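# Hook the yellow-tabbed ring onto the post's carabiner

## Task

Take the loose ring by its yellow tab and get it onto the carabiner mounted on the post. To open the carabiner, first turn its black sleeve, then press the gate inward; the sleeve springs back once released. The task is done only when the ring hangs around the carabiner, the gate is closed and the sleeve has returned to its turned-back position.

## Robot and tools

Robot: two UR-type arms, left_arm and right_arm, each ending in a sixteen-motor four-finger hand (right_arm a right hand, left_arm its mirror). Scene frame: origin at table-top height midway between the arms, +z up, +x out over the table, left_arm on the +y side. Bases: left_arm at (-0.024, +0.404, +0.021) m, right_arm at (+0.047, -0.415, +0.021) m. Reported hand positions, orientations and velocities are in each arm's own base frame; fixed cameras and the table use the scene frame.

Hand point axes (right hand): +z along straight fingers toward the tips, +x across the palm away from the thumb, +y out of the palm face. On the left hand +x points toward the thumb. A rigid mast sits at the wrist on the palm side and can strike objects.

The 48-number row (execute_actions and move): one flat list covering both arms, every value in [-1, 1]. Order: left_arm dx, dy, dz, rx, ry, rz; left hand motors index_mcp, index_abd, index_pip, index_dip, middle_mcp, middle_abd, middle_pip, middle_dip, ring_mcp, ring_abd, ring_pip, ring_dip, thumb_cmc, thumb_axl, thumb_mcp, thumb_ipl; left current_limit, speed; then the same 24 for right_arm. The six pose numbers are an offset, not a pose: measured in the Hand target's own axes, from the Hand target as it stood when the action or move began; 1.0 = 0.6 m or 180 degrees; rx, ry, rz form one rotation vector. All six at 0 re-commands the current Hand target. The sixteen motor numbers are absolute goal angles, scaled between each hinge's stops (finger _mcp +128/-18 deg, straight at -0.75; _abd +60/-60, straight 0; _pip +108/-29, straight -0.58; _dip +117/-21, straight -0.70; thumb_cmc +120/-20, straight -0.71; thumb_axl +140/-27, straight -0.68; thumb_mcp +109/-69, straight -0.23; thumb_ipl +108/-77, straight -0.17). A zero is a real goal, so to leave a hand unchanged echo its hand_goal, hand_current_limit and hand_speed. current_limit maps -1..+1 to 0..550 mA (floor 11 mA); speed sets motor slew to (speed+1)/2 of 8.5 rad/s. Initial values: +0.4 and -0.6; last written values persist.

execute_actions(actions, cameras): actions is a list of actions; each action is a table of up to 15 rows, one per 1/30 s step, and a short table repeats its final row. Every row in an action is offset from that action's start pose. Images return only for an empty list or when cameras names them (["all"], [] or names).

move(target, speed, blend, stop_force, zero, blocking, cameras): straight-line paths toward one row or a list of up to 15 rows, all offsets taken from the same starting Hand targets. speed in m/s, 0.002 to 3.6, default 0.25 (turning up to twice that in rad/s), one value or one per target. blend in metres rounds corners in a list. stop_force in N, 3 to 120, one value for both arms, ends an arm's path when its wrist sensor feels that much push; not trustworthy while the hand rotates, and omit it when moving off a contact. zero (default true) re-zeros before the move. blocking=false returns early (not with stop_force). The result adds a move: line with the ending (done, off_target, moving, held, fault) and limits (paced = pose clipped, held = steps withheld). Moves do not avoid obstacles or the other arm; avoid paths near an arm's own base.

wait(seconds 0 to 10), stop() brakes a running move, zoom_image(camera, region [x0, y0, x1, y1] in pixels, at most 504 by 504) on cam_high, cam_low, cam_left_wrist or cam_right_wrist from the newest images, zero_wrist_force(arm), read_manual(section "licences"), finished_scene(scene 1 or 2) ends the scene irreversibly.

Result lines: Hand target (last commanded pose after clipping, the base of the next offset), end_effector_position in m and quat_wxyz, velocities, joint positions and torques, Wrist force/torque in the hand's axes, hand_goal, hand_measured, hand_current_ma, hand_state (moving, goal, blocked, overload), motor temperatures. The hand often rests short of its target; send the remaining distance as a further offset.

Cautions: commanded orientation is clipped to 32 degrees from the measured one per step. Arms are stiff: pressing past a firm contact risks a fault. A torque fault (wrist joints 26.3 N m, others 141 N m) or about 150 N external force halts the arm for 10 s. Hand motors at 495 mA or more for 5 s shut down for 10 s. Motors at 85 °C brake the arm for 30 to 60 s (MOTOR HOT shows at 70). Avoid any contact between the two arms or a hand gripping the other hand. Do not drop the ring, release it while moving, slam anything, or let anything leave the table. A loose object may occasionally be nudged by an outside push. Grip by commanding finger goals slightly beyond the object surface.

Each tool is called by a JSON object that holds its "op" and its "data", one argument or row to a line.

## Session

{"op": "execute_actions", "data": {
  "actions": []
}}

Scene clock: 0.00 s.
left_arm: end_effector_position=(+0.9463, -0.1851, +0.1989) hand_goal=(-0.754, +0.000, -0.576, -0.696, -0.754, +0.000, -0.576, -0.696, -0.754, +0.000, -0.576, -0.696, -0.714, -0.678, -0.226, -0.168) hand_measured=(-0.754, +0.000, -0.576, -0.696, -0.754, +0.000, -0.576, -0.696, -0.754, +0.000, -0.576, -0.696, -0.714, -0.678, -0.226, -0.168) hand_current_ma=(+0, +0, +0, +0, +0, +0, +0, +0, +0, +0, +0, +0, +0, +0, +0, +0) hand_state=(goal, goal, goal, goal, goal, goal, goal, goal, goal, goal, goal, goal, goal, goal, goal, goal) hand_current_limit=0.40 hand_speed=-0.60 end_effector_quat_wxyz=(+0.260, +0.009, +0.957, -0.125) | right_arm: end_effector_position=(+0.3066, +0.2020, +0.2241) hand_goal=(-0.754, +0.000, -0.576, -0.696, -0.754, +0.000, -0.576, -0.696, -0.754, +0.000, -0.576, -0.696, -0.714, -0.678, -0.226, -0.168) hand_measured=(-0.754, +0.000, -0.576, -0.696, -0.754, +0.000, -0.576, -0.696, -0.754, +0.000, -0.576, -0.696, -0.714, -0.678, -0.226, -0.168) hand_current_ma=(+0, +0, +0, +0, +0, +0, +0, +0, +0, +0, +0, +0, +0, +0, +0, +0) hand_state=(goal, goal, goal, goal, goal, goal, goal, goal, goal, goal, goal, goal, goal, goal, goal, goal) hand_current_limit=0.40 hand_speed=-0.60 end_effector_quat_wxyz=(+0.083, +0.860, -0.015, -0.503)
Joint positions: left_arm=[3.051 -2.701 -0.376 -1.081 1.371 -1.7] | right_arm=[0.324 -1.138 1.557 -0.927 -1.416 1.838]
Joint velocities: within noise
Joint torques (N m): no reading
Motor temperatures (°C): left_arm=[36 33 30 36 37 45] | right_arm=[30 31 31 38 40 35]
Wrist force (N): no reading
Wrist torque (N m): no reading
Wrist force, peak (N): no reading
Hand target: left_arm +0.9463, -0.1851, +0.1989; +0.260, +0.009, +0.957, -0.125 | right_arm +0.3066, +0.2020, +0.2241; +0.083, +0.860, -0.015, -0.503

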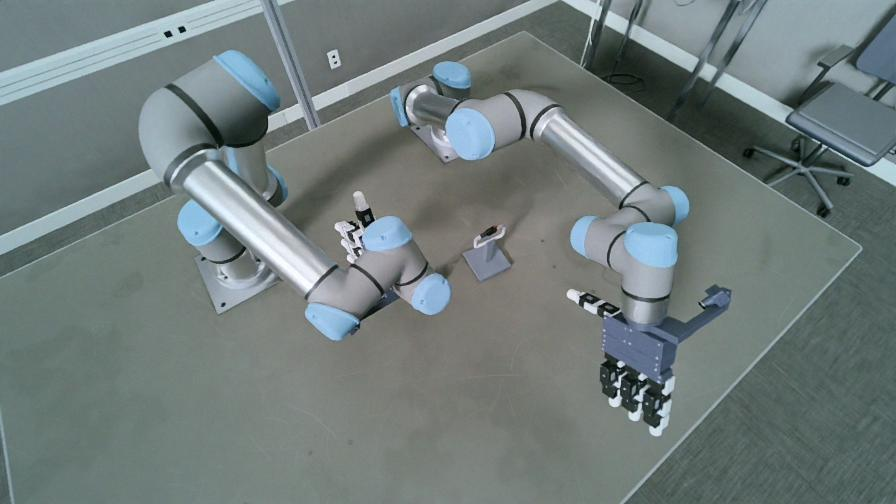

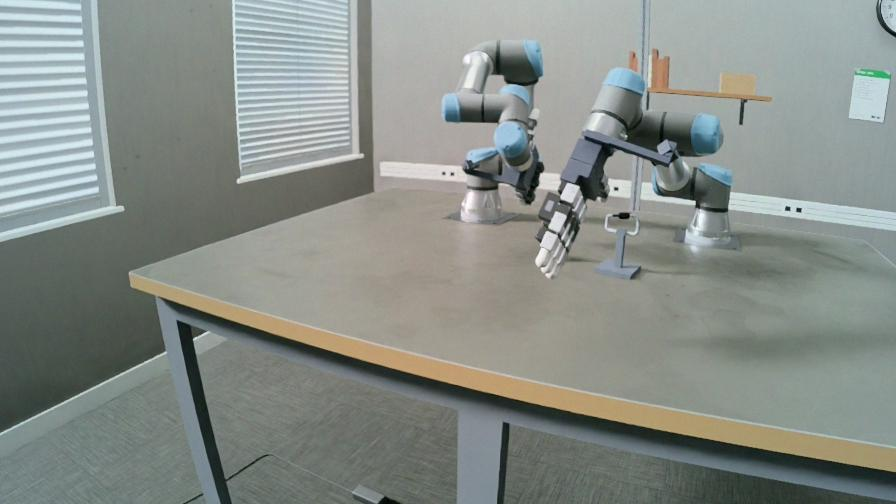

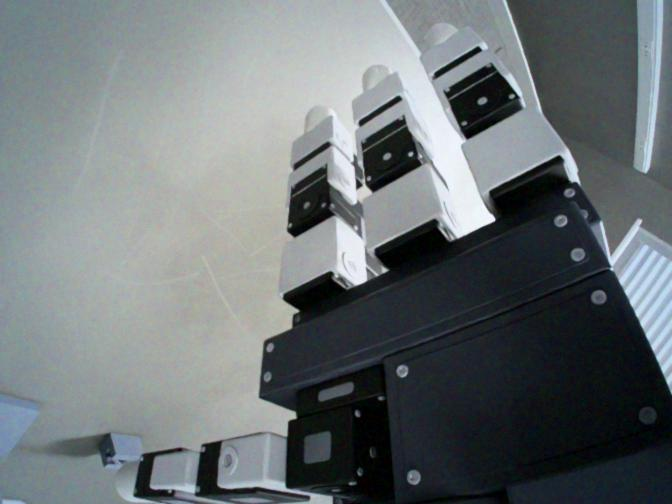

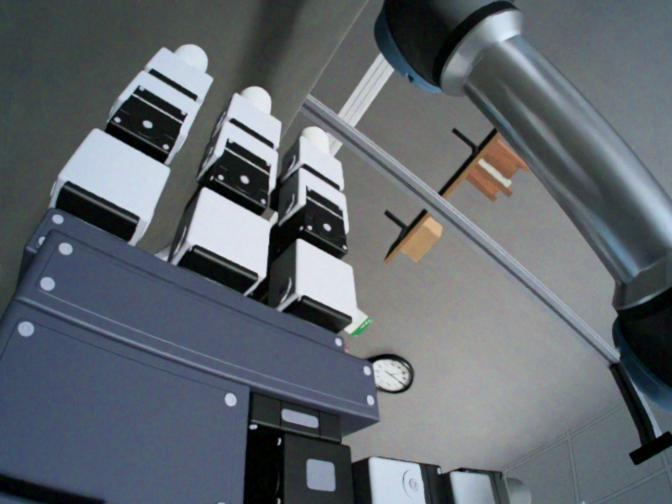

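{"op": "zoom_image", "data": {
  "camera": "cam_low",
  "region": [510, 180, 670, 300]
}}

{"op": "zoom_image", "data": {
  "camera": "cam_high",
  "region": [380, 200, 560, 330]
}}

{"op": "zoom_image", "data": {
  "camera": "cam_left_wrist",
  "region": [0, 370, 160, 504]
}}

Scaled by 3.150 from the camera's 896x504 image, which has a finer 1280x720 frame.

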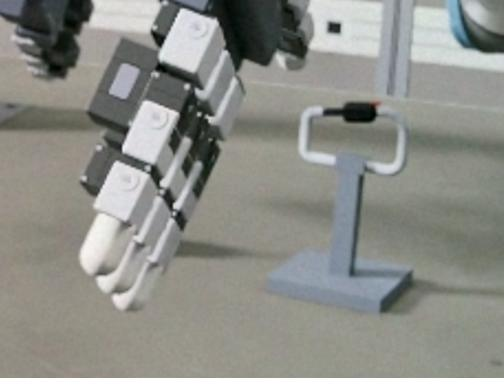

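Scaled by 2.800 from the camera's 896x504 image, which has a finer 1280x720 frame.

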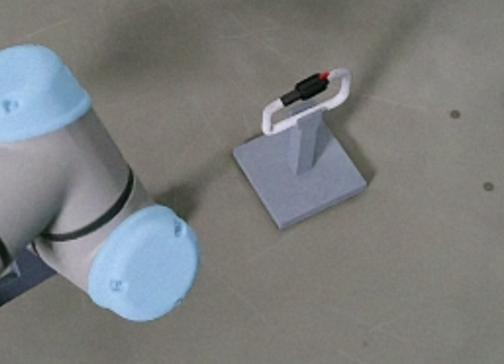

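Scaled by 3.150 from the camera's 672x504 image, which has a finer 960x720 frame.

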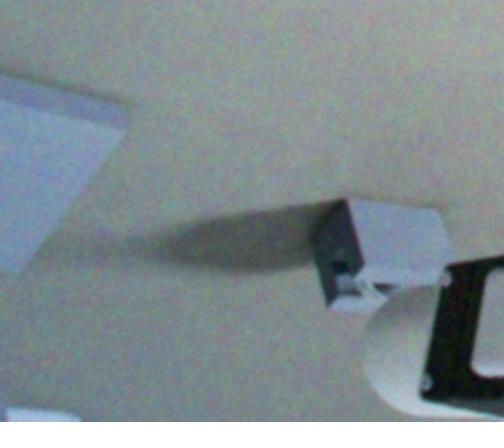

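{"op": "move", "data": {
  "target": [0,0,0,0,0,0,-0.754,0,-0.576,-0.696,-0.754,0,-0.576,-0.696,-0.754,0,-0.576,-0.696,-0.714,-0.678,-0.226,-0.168,0.4,-0.6,-0.1807,0.3822,-0.1603,0.0701,0.3335,0.0151,-0.754,0,-0.576,-0.696,-0.754,0,-0.576,-0.696,-0.754,0,-0.576,-0.696,-0.714,-0.678,-0.226,-0.168,0.4,-0.6],
  "cameras": [],
  "speed": 0.3
}}

{"op": "move", "data": {
  "target": [
    [0.3368,-0.3665,-0.3587,-0.1953,0.0685,-0.4902,-0.754,0,-0.576,-0.696,-0.754,0,-0.576,-0.696,-0.754,0,-0.576,-0.696,-0.714,-0.678,-0.226,-0.168,0.4,-0.6,0,0,0,0,0,0,-0.754,0,-0.576,-0.696,-0.754,0,-0.576,-0.696,-0.754,0,-0.576,-0.696,-0.714,-0.678,-0.226,-0.168,0.4,-0.6],
    [0.7028,-0.4362,-0.4012,-0.1953,0.0685,-0.4902,-0.754,0,-0.576,-0.696,-0.754,0,-0.576,-0.696,-0.754,0,-0.576,-0.696,-0.714,-0.678,-0.226,-0.168,0.4,-0.6,0,0,0,0,0,0,-0.754,0,-0.576,-0.696,-0.754,0,-0.576,-0.696,-0.754,0,-0.576,-0.696,-0.714,-0.678,-0.226,-0.168,0.4,-0.6]
  ],
  "cameras": ["all"],
  "speed": 0.3,
  "blend": [0.04,0]
}}

{"op": "zoom_image", "data": {
  "camera": "cam_left_wrist",
  "region": [200, 0, 400, 150]
}}

{"op": "zoom_image", "data": {
  "camera": "cam_high",
  "region": [380, 200, 560, 350]
}}

{"op": "zoom_image", "data": {
  "camera": "cam_low",
  "region": [510, 180, 670, 300]
}}

Scene clock: 156.87 s.
left_arm: end_effector_position=(+0.9463, -0.1851, +0.1989) hand_goal=(-0.754, +0.000, -0.576, -0.696, -0.754, +0.000, -0.576, -0.696, -0.754, +0.000, -0.576, -0.696, -0.714, -0.678, -0.226, -0.168) hand_measured=(-0.754, +0.000, -0.576, -0.696, -0.752, +0.000, -0.576, -0.696, -0.754, +0.000, -0.576, -0.696, -0.714, -0.678, -0.224, -0.168) hand_current_ma=(+0, +0, +0, +0, +0, +0, +0, +0, +0, +0, +0, +0, +0, +0, +1, +0) hand_state=(goal, goal, goal, goal, goal, goal, goal, goal, goal, goal, goal, goal, goal, goal, goal, goal) hand_current_limit=0.40 hand_speed=-0.60 end_effector_quat_wxyz=(+0.260, +0.009, +0.957, -0.125) | right_arm: end_effector_position=(+0.3500, +0.0002, +0.4000) hand_goal=(-0.754, +0.000, -0.576, -0.696, -0.754, +0.000, -0.576, -0.696, -0.754, +0.000, -0.576, -0.696, -0.714, -0.678, -0.226, -0.168) hand_measured=(-0.754, +0.000, -0.576, -0.696, -0.754, +0.000, -0.576, -0.696, -0.754, +0.000, -0.576, -0.696, -0.714, -0.678, -0.224, -0.168) hand_current_ma=(+1, +1, -1, +0, +1, +1, -1, +0, +1, +1, -1, +0, +0, +1, +5, +1) hand_state=(goal, goal, goal, goal, goal, goal, goal, goal, goal, goal, goal, goal, goal, goal, goal, goal) hand_current_limit=0.40 hand_speed=-0.60 end_effector_quat_wxyz=(+0.000, +0.999, -0.043, +0.000)
Joint positions: left_arm=[3.051 -2.701 -0.376 -1.081 1.371 -1.7] | right_arm=[-0.135 -1.862 1.708 -1.417 -1.571 1.522]
Joint torques (N m): left_arm=[0.89 66.09 22.47 3.27 -0.2 0.08] | right_arm=[-12.25 -22.87 -16.97 -4.93 1.85 -1.47]
Wrist force (N): left_arm=[-0.7 0.1 -0.1] | right_arm=[0.8 -1.0 0.0]
Wrist torque (N m): left_arm=[0.02 0.09 -0.06] | right_arm=[-0.22 -0.21 -0.11]
Wrist force, peak (N): left_arm=[-0.5 0.1 -0.7] | right_arm=[0.4 -1.3 -0.5]
Hand target: left_arm +0.9463, -0.1851, +0.1989; +0.260, +0.009, +0.957, -0.125 | right_arm +0.3500, +0.0001, +0.4001; +0.000, +0.999, -0.043, +0.000
Off the commanded pose: left_arm 0.000 m, 0 deg | right_arm 0.000 m, 0 deg.
move: done
No camera images: "cameras" was empty.

Scene clock: 161.27 s.
left_arm: end_effector_position=(+0.4411, -0.4004, +0.2499) hand_goal=(-0.754, +0.000, -0.576, -0.696, -0.754, +0.000, -0.576, -0.696, -0.754, +0.000, -0.576, -0.696, -0.714, -0.678, -0.226, -0.168) hand_measured=(-0.752, +0.000, -0.576, -0.696, -0.752, +0.000, -0.576, -0.696, -0.752, +0.000, -0.576, -0.696, -0.714, -0.678, -0.224, -0.168) hand_current_ma=(+0, +0, +0, +0, +1, +0, +0, +0, +0, +0, +0, +0, +0, +0, +2, +0) hand_state=(goal, goal, goal, goal, goal, goal, goal, goal, goal, goal, goal, goal, goal, goal, goal, goal) hand_current_limit=0.40 hand_speed=-0.60 end_effector_quat_wxyz=(+0.000, +0.707, -0.707, +0.000) | right_arm: end_effector_position=(+0.3500, +0.0001, +0.4001) hand_goal=(-0.754, +0.000, -0.576, -0.696, -0.754, +0.000, -0.576, -0.696, -0.754, +0.000, -0.576, -0.696, -0.714, -0.678, -0.226, -0.168) hand_measured=(-0.754, +0.000, -0.576, -0.696, -0.754, +0.000, -0.576, -0.696, -0.754, +0.000, -0.576, -0.696, -0.714, -0.678, -0.224, -0.168) hand_current_ma=(+1, +1, -1, +0, +1, +1, -1, +0, +1, +1, -1, +0, +0, +1, +5, +1) hand_state=(goal, goal, goal, goal, goal, goal, goal, goal, goal, goal, goal, goal, goal, goal, goal, goal) hand_current_limit=0.40 hand_speed=-0.60 end_effector_quat_wxyz=(+0.000, +0.999, -0.043, +0.000)
Joint positions: left_arm=[2.726 -1.932 -1.417 -1.364 1.571 -3.558] | right_arm=[-0.135 -1.862 1.708 -1.418 -1.571 1.522]
Joint torques (N m): left_arm=[-10.77 46.89 9.18 4.85 -1.94 -1.95] | right_arm=[-11.38 -23.77 -17.57 -4.69 1.77 -1.56]
Wrist force (N): left_arm=[0.2 -0.1 -1.1] | right_arm=[0.9 -1.0 -0.1]
Wrist torque (N m): left_arm=[0.04 -0.07 0.18] | right_arm=[-0.21 -0.23 -0.10]
Wrist force, peak (N): left_arm=[0.7 1.8 -0.7] | right_arm=[1.1 -1.2 0.0]
Hand target: left_arm +0.4410, -0.4004, +0.2499; +0.000, +0.707, -0.707, +0.000 | right_arm +0.3500, +0.0001, +0.4001; +0.000, +0.999, -0.043, +0.000
Off the commanded pose: left_arm 0.000 m, 0 deg | right_arm 0.000 m, 0 deg.
move: done

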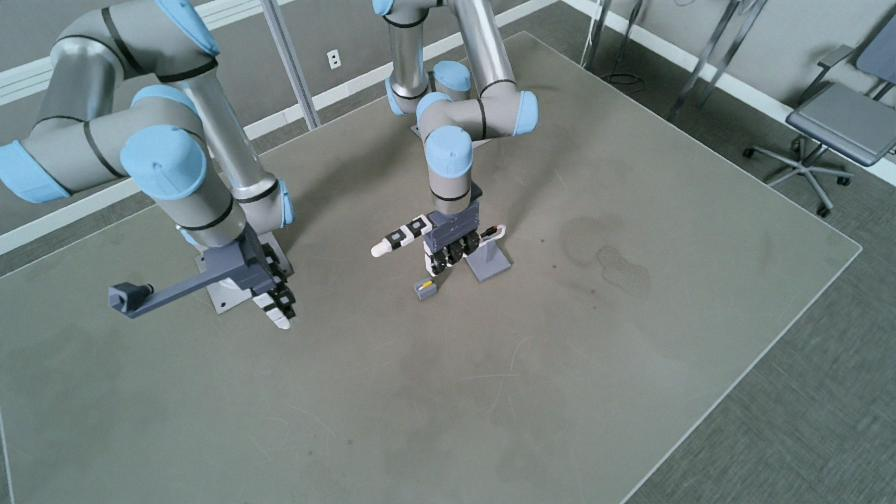

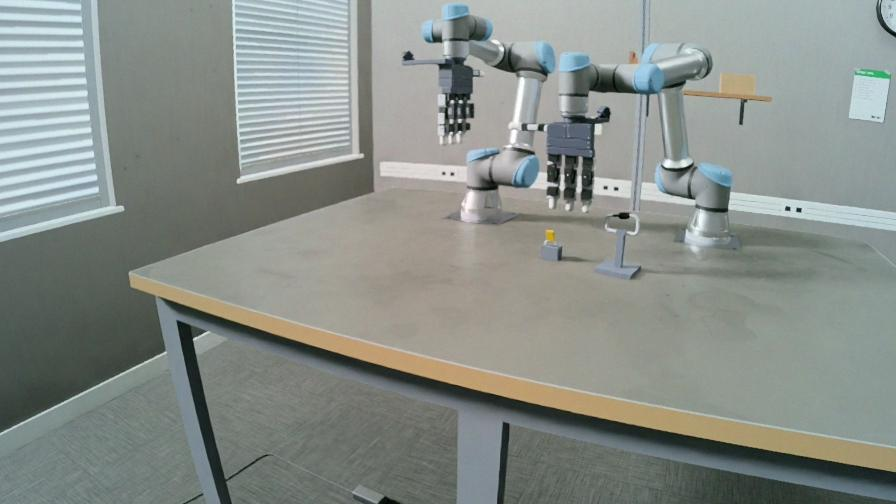

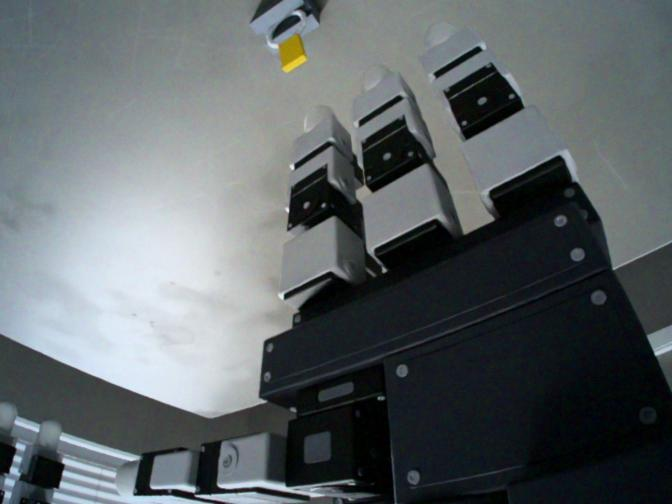

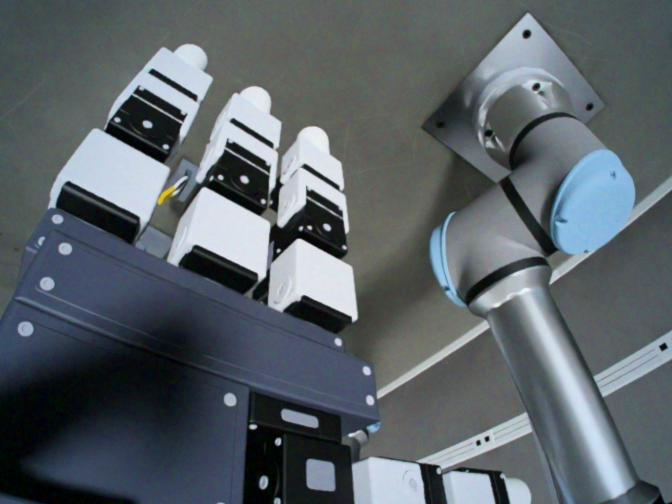

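Scaled by 2.520 from the camera's 672x504 image, which has a finer 960x720 frame.

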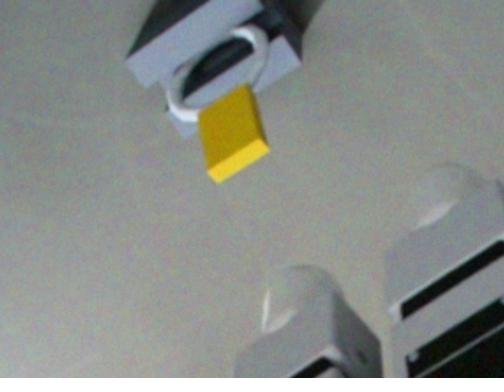

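Scaled by 2.800 from the camera's 896x504 image, which has a finer 1280x720 frame.

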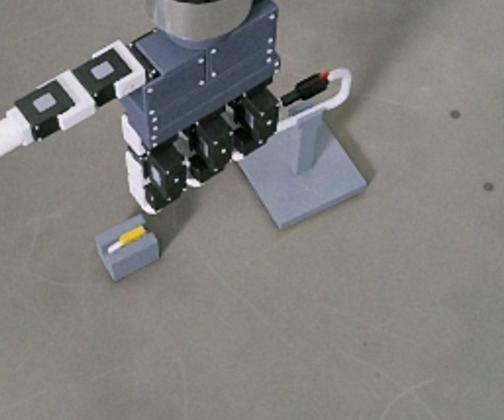

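Scaled by 3.150 from the camera's 896x504 image, which has a finer 1280x720 frame.

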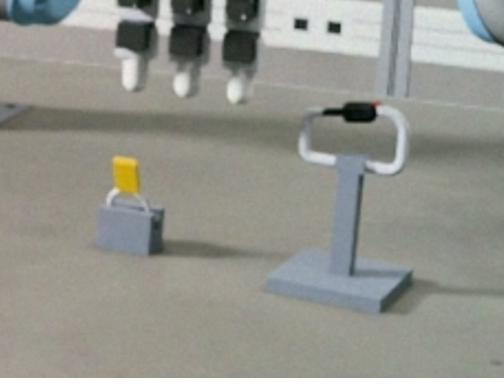

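{"op": "execute_actions", "data": {
  "actions": []
}}

{"op": "zoom_image", "data": {
  "camera": "cam_left_wrist",
  "region": [200, 0, 400, 150]
}}

{"op": "zoom_image", "data": {
  "camera": "cam_high",
  "region": [380, 250, 580, 400]
}}

Scene clock: 225.23 s.
left_arm: end_effector_position=(+0.4410, -0.4004, +0.2499) hand_goal=(-0.754, +0.000, -0.576, -0.696, -0.754, +0.000, -0.576, -0.696, -0.754, +0.000, -0.576, -0.696, -0.714, -0.678, -0.226, -0.168) hand_measured=(-0.752, +0.000, -0.576, -0.696, -0.752, +0.000, -0.576, -0.696, -0.752, +0.000, -0.576, -0.696, -0.714, -0.678, -0.224, -0.168) hand_current_ma=(+0, +0, +0, +0, +1, +0, +0, +0, +0, +0, +0, +0, +0, +0, +2, +0) hand_state=(goal, goal, goal, goal, goal, goal, goal, goal, goal, goal, goal, goal, goal, goal, goal, goal) hand_current_limit=0.40 hand_speed=-0.60 end_effector_quat_wxyz=(+0.000, +0.707, -0.707, +0.000) | right_arm: end_effector_position=(+0.3500, +0.0001, +0.4001) hand_goal=(-0.754, +0.000, -0.576, -0.696, -0.754, +0.000, -0.576, -0.696, -0.754, +0.000, -0.576, -0.696, -0.714, -0.678, -0.226, -0.168) hand_measured=(-0.754, +0.000, -0.576, -0.696, -0.754, +0.000, -0.576, -0.696, -0.754, +0.000, -0.576, -0.696, -0.714, -0.678, -0.224, -0.168) hand_current_ma=(+1, +1, -1, +0, +1, +1, -1, +0, +1, +1, -1, +0, +0, +1, +5, +1) hand_state=(goal, goal, goal, goal, goal, goal, goal, goal, goal, goal, goal, goal, goal, goal, goal, goal) hand_current_limit=0.40 hand_speed=-0.60 end_effector_quat_wxyz=(+0.000, +0.999, -0.043, +0.000)
Joint positions: left_arm=[2.726 -1.932 -1.417 -1.364 1.571 -3.558] | right_arm=[-0.135 -1.862 1.708 -1.418 -1.571 1.522]
Joint velocities: within noise
Joint torques (N m): left_arm=[-10.81 47.35 8.19 4.49 -1.9 -1.83] | right_arm=[-10.71 -23.68 -17.18 -4.83 1.68 -1.67]
Motor temperatures (°C): left_arm=[35 33 30 36 37 45] | right_arm=[30 31 31 37 39 35]
Wrist force (N): left_arm=[-0.1 0.3 -1.3] | right_arm=[0.9 -0.9 0.0]
Wrist torque (N m): left_arm=[0.10 -0.03 0.14] | right_arm=[-0.22 -0.22 -0.10]
Wrist force, peak (N): left_arm=[0.4 0.3 -1.5] | right_arm=[1.1 -1.2 0.1]
Hand target: left_arm +0.4410, -0.4004, +0.2499; +0.000, +0.707, -0.707, +0.000 | right_arm +0.3500, +0.0001, +0.4001; +0.000, +0.999, -0.043, +0.000
Off the commanded pose: left_arm 0.000 m, 0 deg | right_arm 0.000 m, 0 deg.

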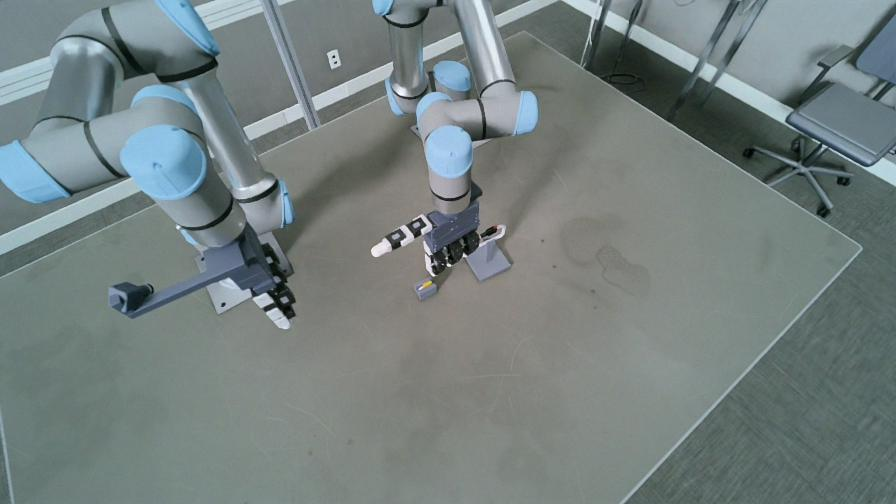

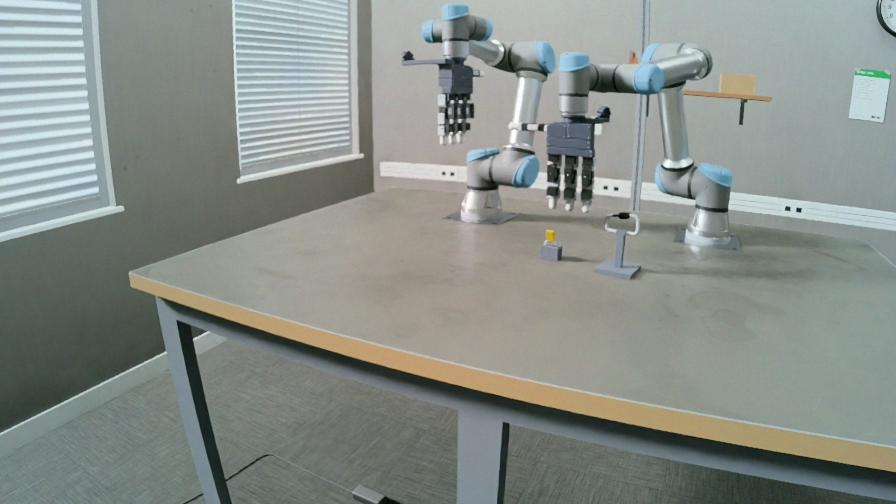

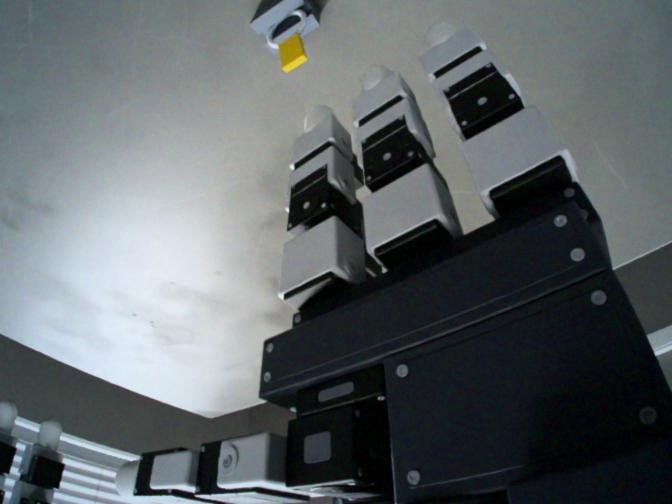

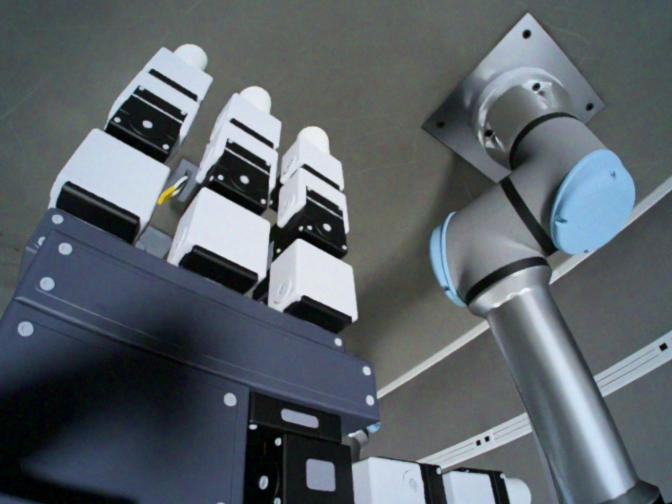

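Scaled by 2.520 from the camera's 672x504 image, which has a finer 960x720 frame.

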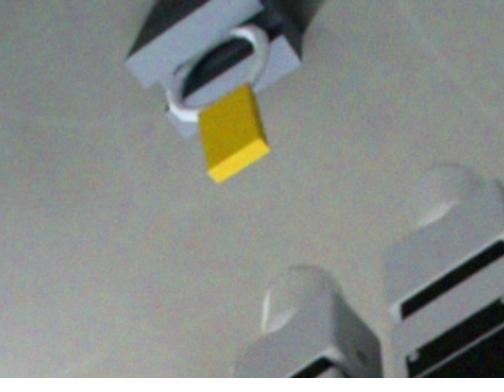

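Scaled by 2.520 from the camera's 896x504 image, which has a finer 1280x720 frame.

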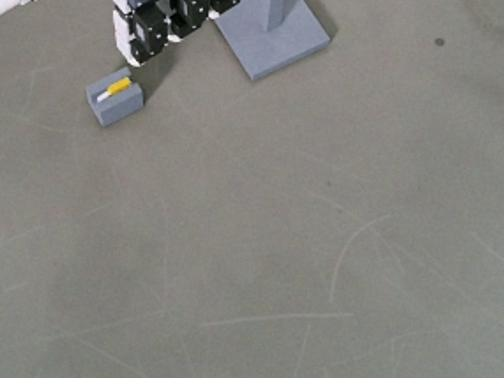

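{"op": "zoom_image", "data": {
  "camera": "cam_left_wrist",
  "region": [250, 0, 330, 80]
}}

{"op": "zoom_image", "data": {
  "camera": "cam_low",
  "region": [530, 200, 650, 290]
}}

Scaled by 6.300 from the camera's 672x504 image, which has a finer 960x720 frame.

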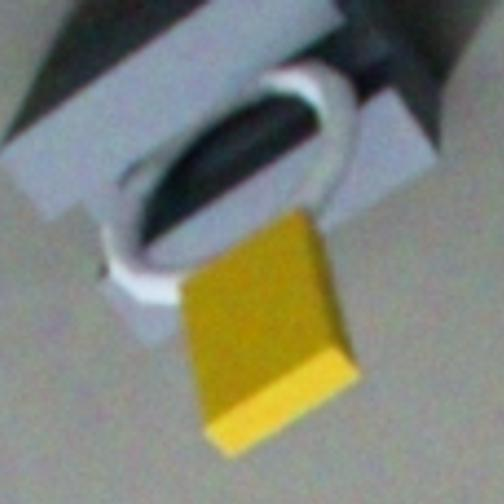

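Scaled by 4.200 from the camera's 896x504 image, which has a finer 1280x720 frame.

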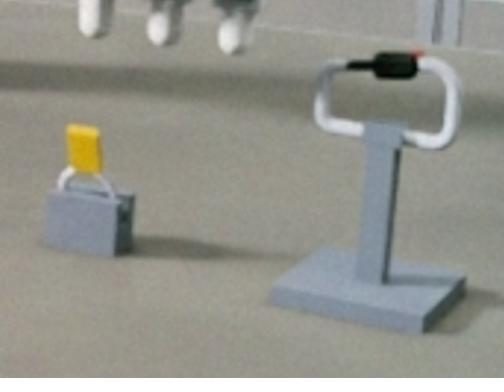

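{"op": "move", "data": {
  "target": [0.0458,0.0352,0.0583,0,0,0.0333,-0.754,-0.08,-0.576,-0.696,-0.754,0.08,-0.576,-0.696,-0.754,0.1,-0.576,-0.696,-0.714,-0.678,-0.226,-0.168,0.4,-0.6,0,0,0,0,0,0,-0.754,0,-0.576,-0.696,-0.754,0,-0.576,-0.696,-0.754,0,-0.576,-0.696,-0.714,-0.678,-0.226,-0.168,0.4,-0.6],
  "speed": 0.12,
  "cameras": ["cam_left_wrist","cam_low"]
}}

{"op": "zoom_image", "data": {
  "camera": "cam_left_wrist",
  "region": [260, 0, 460, 150]
}}

{"op": "zoom_image", "data": {
  "camera": "cam_low",
  "region": [510, 190, 610, 270]
}}

Scene clock: 339.30 s.
left_arm: end_effector_position=(+0.4200, -0.4278, +0.2151) hand_goal=(-0.754, -0.080, -0.576, -0.696, -0.754, +0.080, -0.576, -0.696, -0.754, +0.100, -0.576, -0.696, -0.714, -0.678, -0.226, -0.168) hand_measured=(-0.752, -0.076, -0.576, -0.696, -0.752, +0.076, -0.576, -0.696, -0.752, +0.096, -0.576, -0.696, -0.714, -0.678, -0.224, -0.168) hand_current_ma=(+0, +2, +0, +0, +1, -2, +0, +0, +0, -2, +0, +0, +0, +0, +2, +0) hand_state=(goal, goal, goal, goal, goal, goal, goal, goal, goal, goal, goal, goal, goal, goal, goal, goal) hand_current_limit=0.40 hand_speed=-0.60 end_effector_quat_wxyz=(+0.000, -0.670, +0.743, +0.000) | right_arm: end_effector_position=(+0.3500, +0.0001, +0.4001) hand_goal=(-0.754, +0.000, -0.576, -0.696, -0.754, +0.000, -0.576, -0.696, -0.754, +0.000, -0.576, -0.696, -0.714, -0.678, -0.226, -0.168) hand_measured=(-0.754, +0.000, -0.576, -0.696, -0.754, +0.000, -0.576, -0.696, -0.754, +0.000, -0.576, -0.696, -0.714, -0.678, -0.224, -0.168) hand_current_ma=(+1, +1, -1, +0, +1, +1, -1, +0, +1, +1, -1, +0, +0, +1, +5, +1) hand_state=(goal, goal, goal, goal, goal, goal, goal, goal, goal, goal, goal, goal, goal, goal, goal, goal) hand_current_limit=0.40 hand_speed=-0.60 end_effector_quat_wxyz=(+0.000, +0.999, -0.043, +0.000)
Joint positions: left_arm=[2.662 -1.968 -1.457 -1.287 1.571 -3.518] | right_arm=[-0.135 -1.862 1.708 -1.418 -1.571 1.522]
Joint torques (N m): left_arm=[-10.09 33.69 9.54 4.77 1.08 2.21] | right_arm=[-10.97 -22.99 -16.88 -4.93 1.88 -1.71]
Wrist force (N): left_arm=[0.2 0.3 -1.3] | right_arm=[1.1 -1.2 0.0]
Wrist torque (N m): left_arm=[0.10 -0.06 -0.04] | right_arm=[-0.25 -0.24 -0.09]
Wrist force, peak (N): left_arm=[-0.1 -0.1 -1.6] | right_arm=[1.1 -1.2 0.0]
Hand target: left_arm +0.4199, -0.4279, +0.2149; +0.000, -0.670, +0.743, +0.000 | right_arm +0.3500, +0.0001, +0.4001; +0.000, +0.999, -0.043, +0.000
Off the commanded pose: left_arm 0.000 m, 0 deg | right_arm 0.000 m, 0 deg.
move: done
Images, in order (width x height): cam_low 896x504, cam_left_wrist 672x504.

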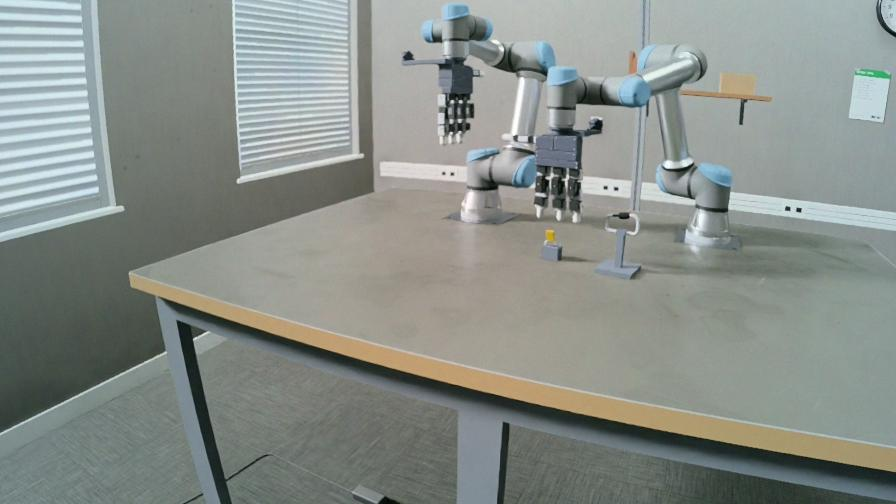

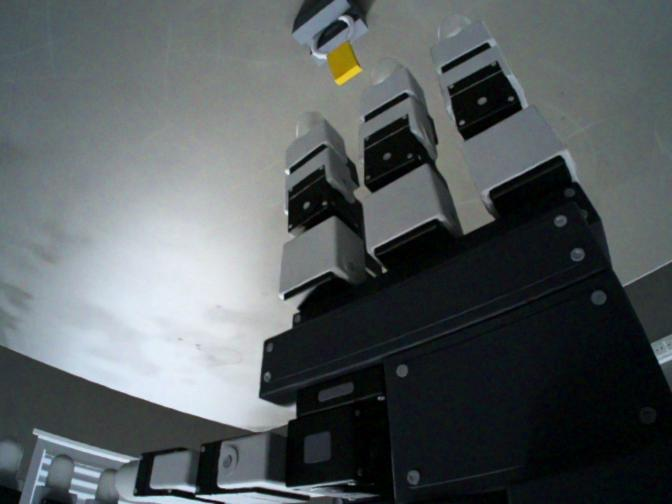

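Scaled by 2.520 from the camera's 672x504 image, which has a finer 960x720 frame.

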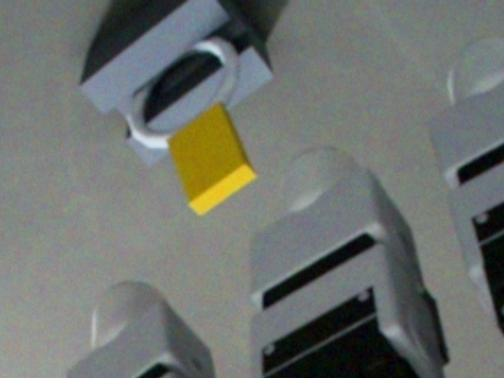

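Scaled by 5.040 from the camera's 896x504 image, which has a finer 1280x720 frame.

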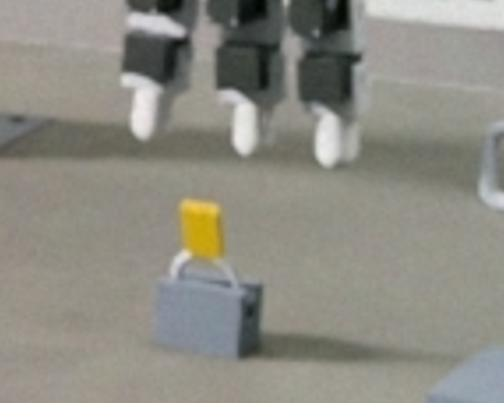

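{"op": "move", "data": {
  "target": [0,0,0.0867,0,0,0,-0.754,-0.08,-0.576,-0.696,-0.754,0.08,-0.576,-0.696,-0.754,0.1,-0.576,-0.696,-0.714,-0.678,-0.226,-0.168,0.4,-0.6,0,0,0,0,0,0,-0.754,0,-0.576,-0.696,-0.754,0,-0.576,-0.696,-0.754,0,-0.576,-0.696,-0.714,-0.678,-0.226,-0.168,0.4,-0.6],
  "speed": 0.05,
  "stop_force": 8,
  "cameras": ["cam_left_wrist","cam_low"]
}}

{"op": "zoom_image", "data": {
  "camera": "cam_left_wrist",
  "region": [260, 0, 460, 150]
}}

{"op": "zoom_image", "data": {
  "camera": "cam_low",
  "region": [510, 190, 610, 270]
}}

Scene clock: 359.83 s.
left_arm: end_effector_position=(+0.4199, -0.4279, +0.1629) hand_goal=(-0.754, -0.080, -0.576, -0.696, -0.754, +0.080, -0.576, -0.696, -0.754, +0.100, -0.576, -0.696, -0.714, -0.678, -0.226, -0.168) hand_measured=(-0.752, -0.076, -0.576, -0.696, -0.752, +0.076, -0.576, -0.696, -0.752, +0.096, -0.576, -0.696, -0.714, -0.678, -0.224, -0.168) hand_current_ma=(+0, +2, +0, +0, +1, -2, +0, +0, +0, -2, +0, +0, +0, +0, +2, +0) hand_state=(goal, goal, goal, goal, goal, goal, goal, goal, goal, goal, goal, goal, goal, goal, goal, goal) hand_current_limit=0.40 hand_speed=-0.60 end_effector_quat_wxyz=(+0.000, -0.670, +0.743, +0.000) | right_arm: end_effector_position=(+0.3500, +0.0001, +0.4001) hand_goal=(-0.754, +0.000, -0.576, -0.696, -0.754, +0.000, -0.576, -0.696, -0.754, +0.000, -0.576, -0.696, -0.714, -0.678, -0.226, -0.168) hand_measured=(-0.754, +0.000, -0.576, -0.696, -0.754, +0.000, -0.576, -0.696, -0.754, +0.000, -0.576, -0.696, -0.714, -0.678, -0.224, -0.168) hand_current_ma=(+1, +1, -1, +0, +1, +1, -1, +0, +1, +1, -1, +0, +0, +1, +5, +1) hand_state=(goal, goal, goal, goal, goal, goal, goal, goal, goal, goal, goal, goal, goal, goal, goal, goal) hand_current_limit=0.40 hand_speed=-0.60 end_effector_quat_wxyz=(+0.000, +0.999, -0.043, +0.000)
Joint positions: left_arm=[2.662 -2.01 -1.537 -1.165 1.571 -3.518] | right_arm=[-0.135 -1.862 1.708 -1.418 -1.571 1.522]
Joint torques (N m): left_arm=[-10.4 34.6 7.16 4.48 -1.57 -0.24] | right_arm=[-10.7 -23.01 -16.82 -4.8 1.9 -1.61]
Wrist force (N): left_arm=[0.3 0.0 -1.4] | right_arm=[1.1 -0.9 0.1]
Wrist torque (N m): left_arm=[0.10 -0.08 -0.02] | right_arm=[-0.19 -0.24 -0.08]
Wrist force, peak (N): left_arm=[-0.1 0.2 -1.9] | right_arm=[1.0 -1.2 0.0]
Hand target: left_arm +0.4199, -0.4279, +0.1629; +0.000, -0.670, +0.743, +0.000 | right_arm +0.3500, +0.0001, +0.4001; +0.000, +0.999, -0.043, +0.000
Off the commanded pose: left_arm 0.000 m, 0 deg | right_arm 0.000 m, 0 deg.
move: done
Images, in order (width x height): cam_low 896x504, cam_left_wrist 672x504.

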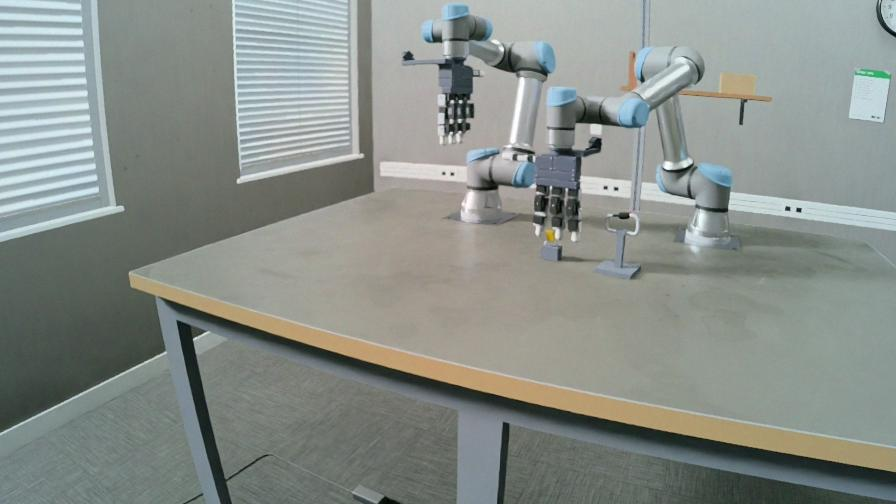

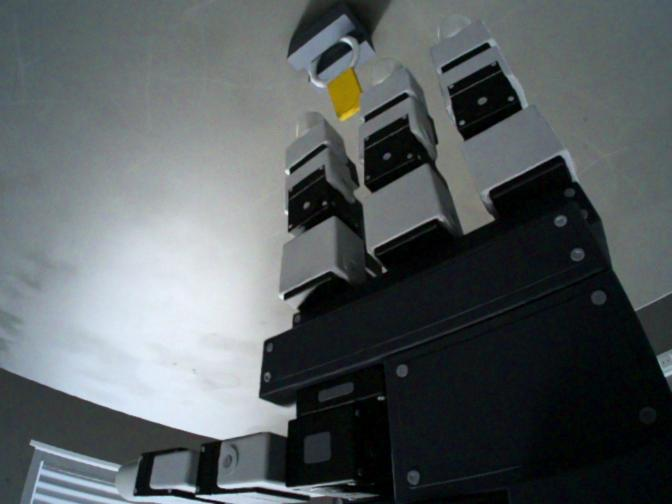

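Scaled by 2.520 from the camera's 672x504 image, which has a finer 960x720 frame.

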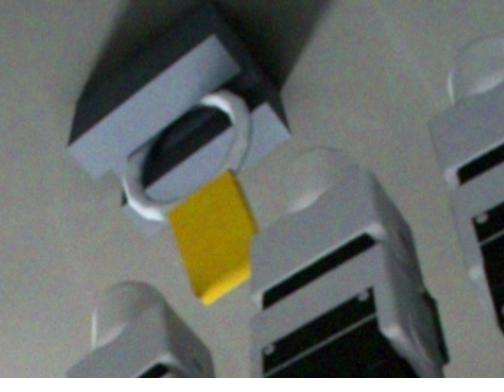

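Scaled by 5.040 from the camera's 896x504 image, which has a finer 1280x720 frame.

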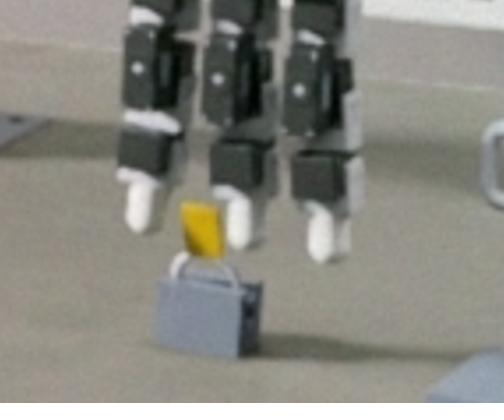

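{"op": "zoom_image", "data": {
  "camera": "cam_low",
  "region": [530, 220, 590, 265]
}}

{"op": "zoom_image", "data": {
  "camera": "cam_left_wrist",
  "region": [280, 30, 400, 150]
}}

Scaled by 8.400 from the camera's 896x504 image, which has a finer 1280x720 frame.

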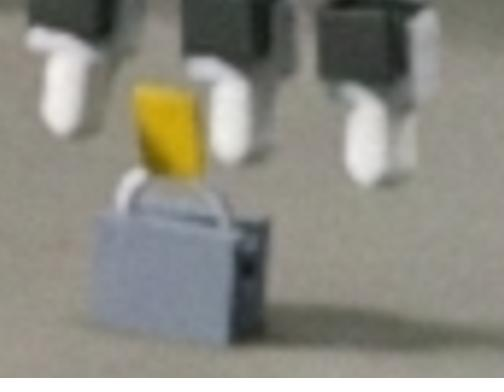

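Scaled by 4.200 from the camera's 672x504 image, which has a finer 960x720 frame.

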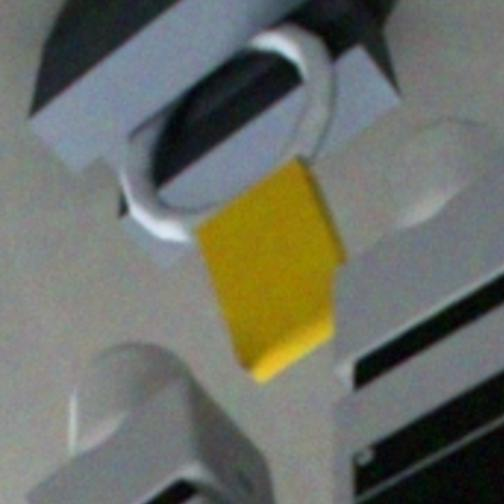

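{"op": "move", "data": {
  "target": [0,0.003,0,0,0,0,-0.754,0.0,-0.576,-0.696,-0.754,0.0,-0.576,-0.696,-0.754,0.05,-0.576,-0.696,-0.714,-0.678,-0.226,-0.168,0.5,-0.9,0,0,0,0,0,0,-0.754,0,-0.576,-0.696,-0.754,0,-0.576,-0.696,-0.754,0,-0.576,-0.696,-0.714,-0.678,-0.226,-0.168,0.4,-0.6],
  "speed": 0.02,
  "cameras": ["cam_left_wrist","cam_low"]
}}

{"op": "zoom_image", "data": {
  "camera": "cam_left_wrist",
  "region": [280, 30, 400, 150]
}}

{"op": "zoom_image", "data": {
  "camera": "cam_low",
  "region": [530, 220, 590, 265]
}}

Scene clock: 496.83 s.
left_arm: end_effector_position=(+0.4182, -0.4277, +0.1629) hand_goal=(-0.754, +0.000, -0.576, -0.696, -0.754, +0.000, -0.576, -0.696, -0.754, +0.050, -0.576, -0.696, -0.714, -0.678, -0.226, -0.168) hand_measured=(-0.752, -0.002, -0.576, -0.696, -0.752, +0.004, -0.576, -0.696, -0.752, +0.052, -0.576, -0.696, -0.714, -0.678, -0.224, -0.168) hand_current_ma=(+0, -1, +0, +0, +1, +1, +0, +0, +0, +1, +0, +0, +0, +0, +2, +0) hand_state=(goal, goal, goal, goal, goal, goal, goal, goal, goal, goal, goal, goal, goal, goal, goal, goal) hand_current_limit=0.50 hand_speed=-0.90 end_effector_quat_wxyz=(+0.000, -0.670, +0.743, +0.000) | right_arm: end_effector_position=(+0.3500, +0.0001, +0.4001) hand_goal=(-0.754, +0.000, -0.576, -0.696, -0.754, +0.000, -0.576, -0.696, -0.754, +0.000, -0.576, -0.696, -0.714, -0.678, -0.226, -0.168) hand_measured=(-0.754, +0.000, -0.576, -0.696, -0.754, +0.000, -0.576, -0.696, -0.754, +0.000, -0.576, -0.696, -0.714, -0.678, -0.224, -0.168) hand_current_ma=(+1, +1, -1, +0, +1, +1, -1, +0, +1, +1, -1, +0, +0, +1, +5, +1) hand_state=(goal, goal, goal, goal, goal, goal, goal, goal, goal, goal, goal, goal, goal, goal, goal, goal) hand_current_limit=0.40 hand_speed=-0.60 end_effector_quat_wxyz=(+0.000, +0.999, -0.043, +0.000)
Joint positions: left_arm=[2.661 -2.007 -1.542 -1.164 1.571 -3.519] | right_arm=[-0.135 -1.862 1.708 -1.418 -1.571 1.522]
Joint torques (N m): left_arm=[-11.11 48.83 9.91 4.26 -1.66 -1.88] | right_arm=[-10.27 -23.14 -17.06 -4.76 1.73 -1.64]
Wrist force (N): left_arm=[0.3 -0.1 -1.5] | right_arm=[0.8 -0.8 0.0]
Wrist torque (N m): left_arm=[0.08 -0.08 0.11] | right_arm=[-0.20 -0.21 -0.10]
Wrist force, peak (N): left_arm=[0.5 0.0 -1.6] | right_arm=[1.0 -1.1 0.2]
Hand target: left_arm +0.4181, -0.4277, +0.1629; +0.000, -0.670, +0.743, +0.000 | right_arm +0.3500, +0.0001, +0.4001; +0.000, +0.999, -0.043, +0.000
Off the commanded pose: left_arm 0.000 m, 0 deg | right_arm 0.000 m, 0 deg.
move: done
Images, in order (width x height): cam_low 896x504, cam_left_wrist 672x504.

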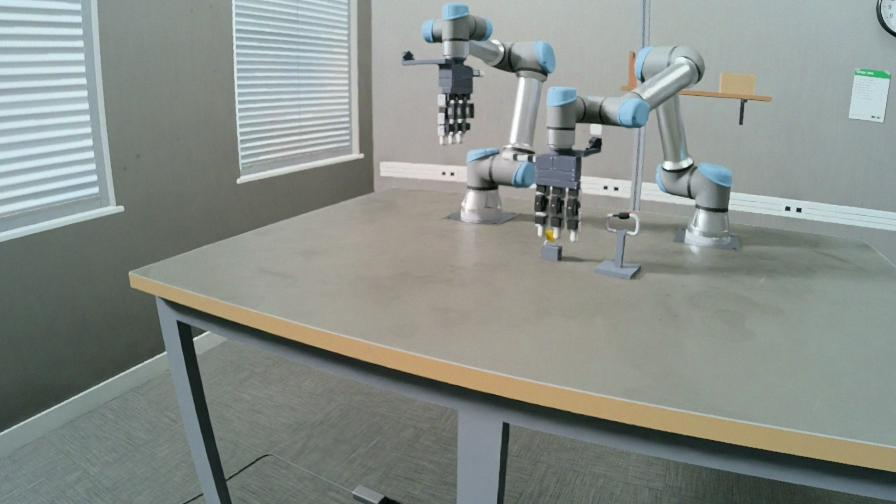

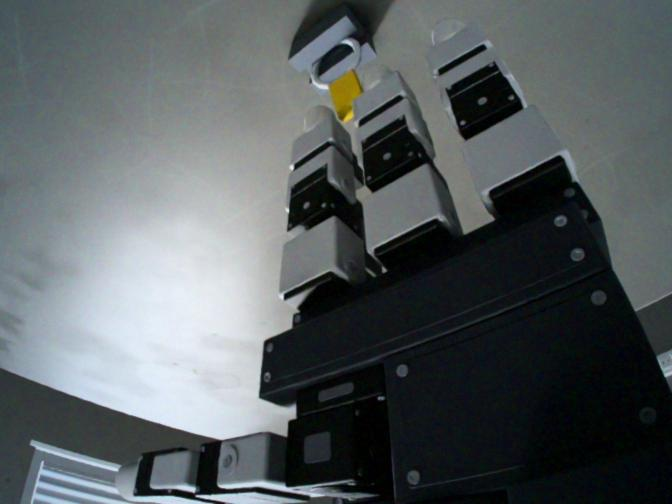

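Scaled by 4.200 from the camera's 672x504 image, which has a finer 960x720 frame.

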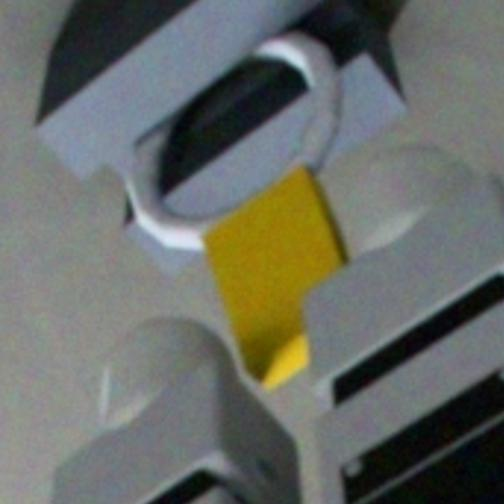

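Scaled by 8.400 from the camera's 896x504 image, which has a finer 1280x720 frame.

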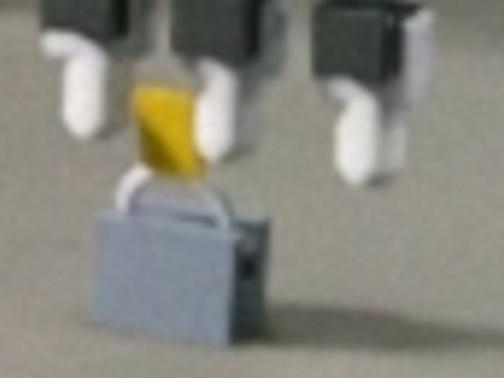

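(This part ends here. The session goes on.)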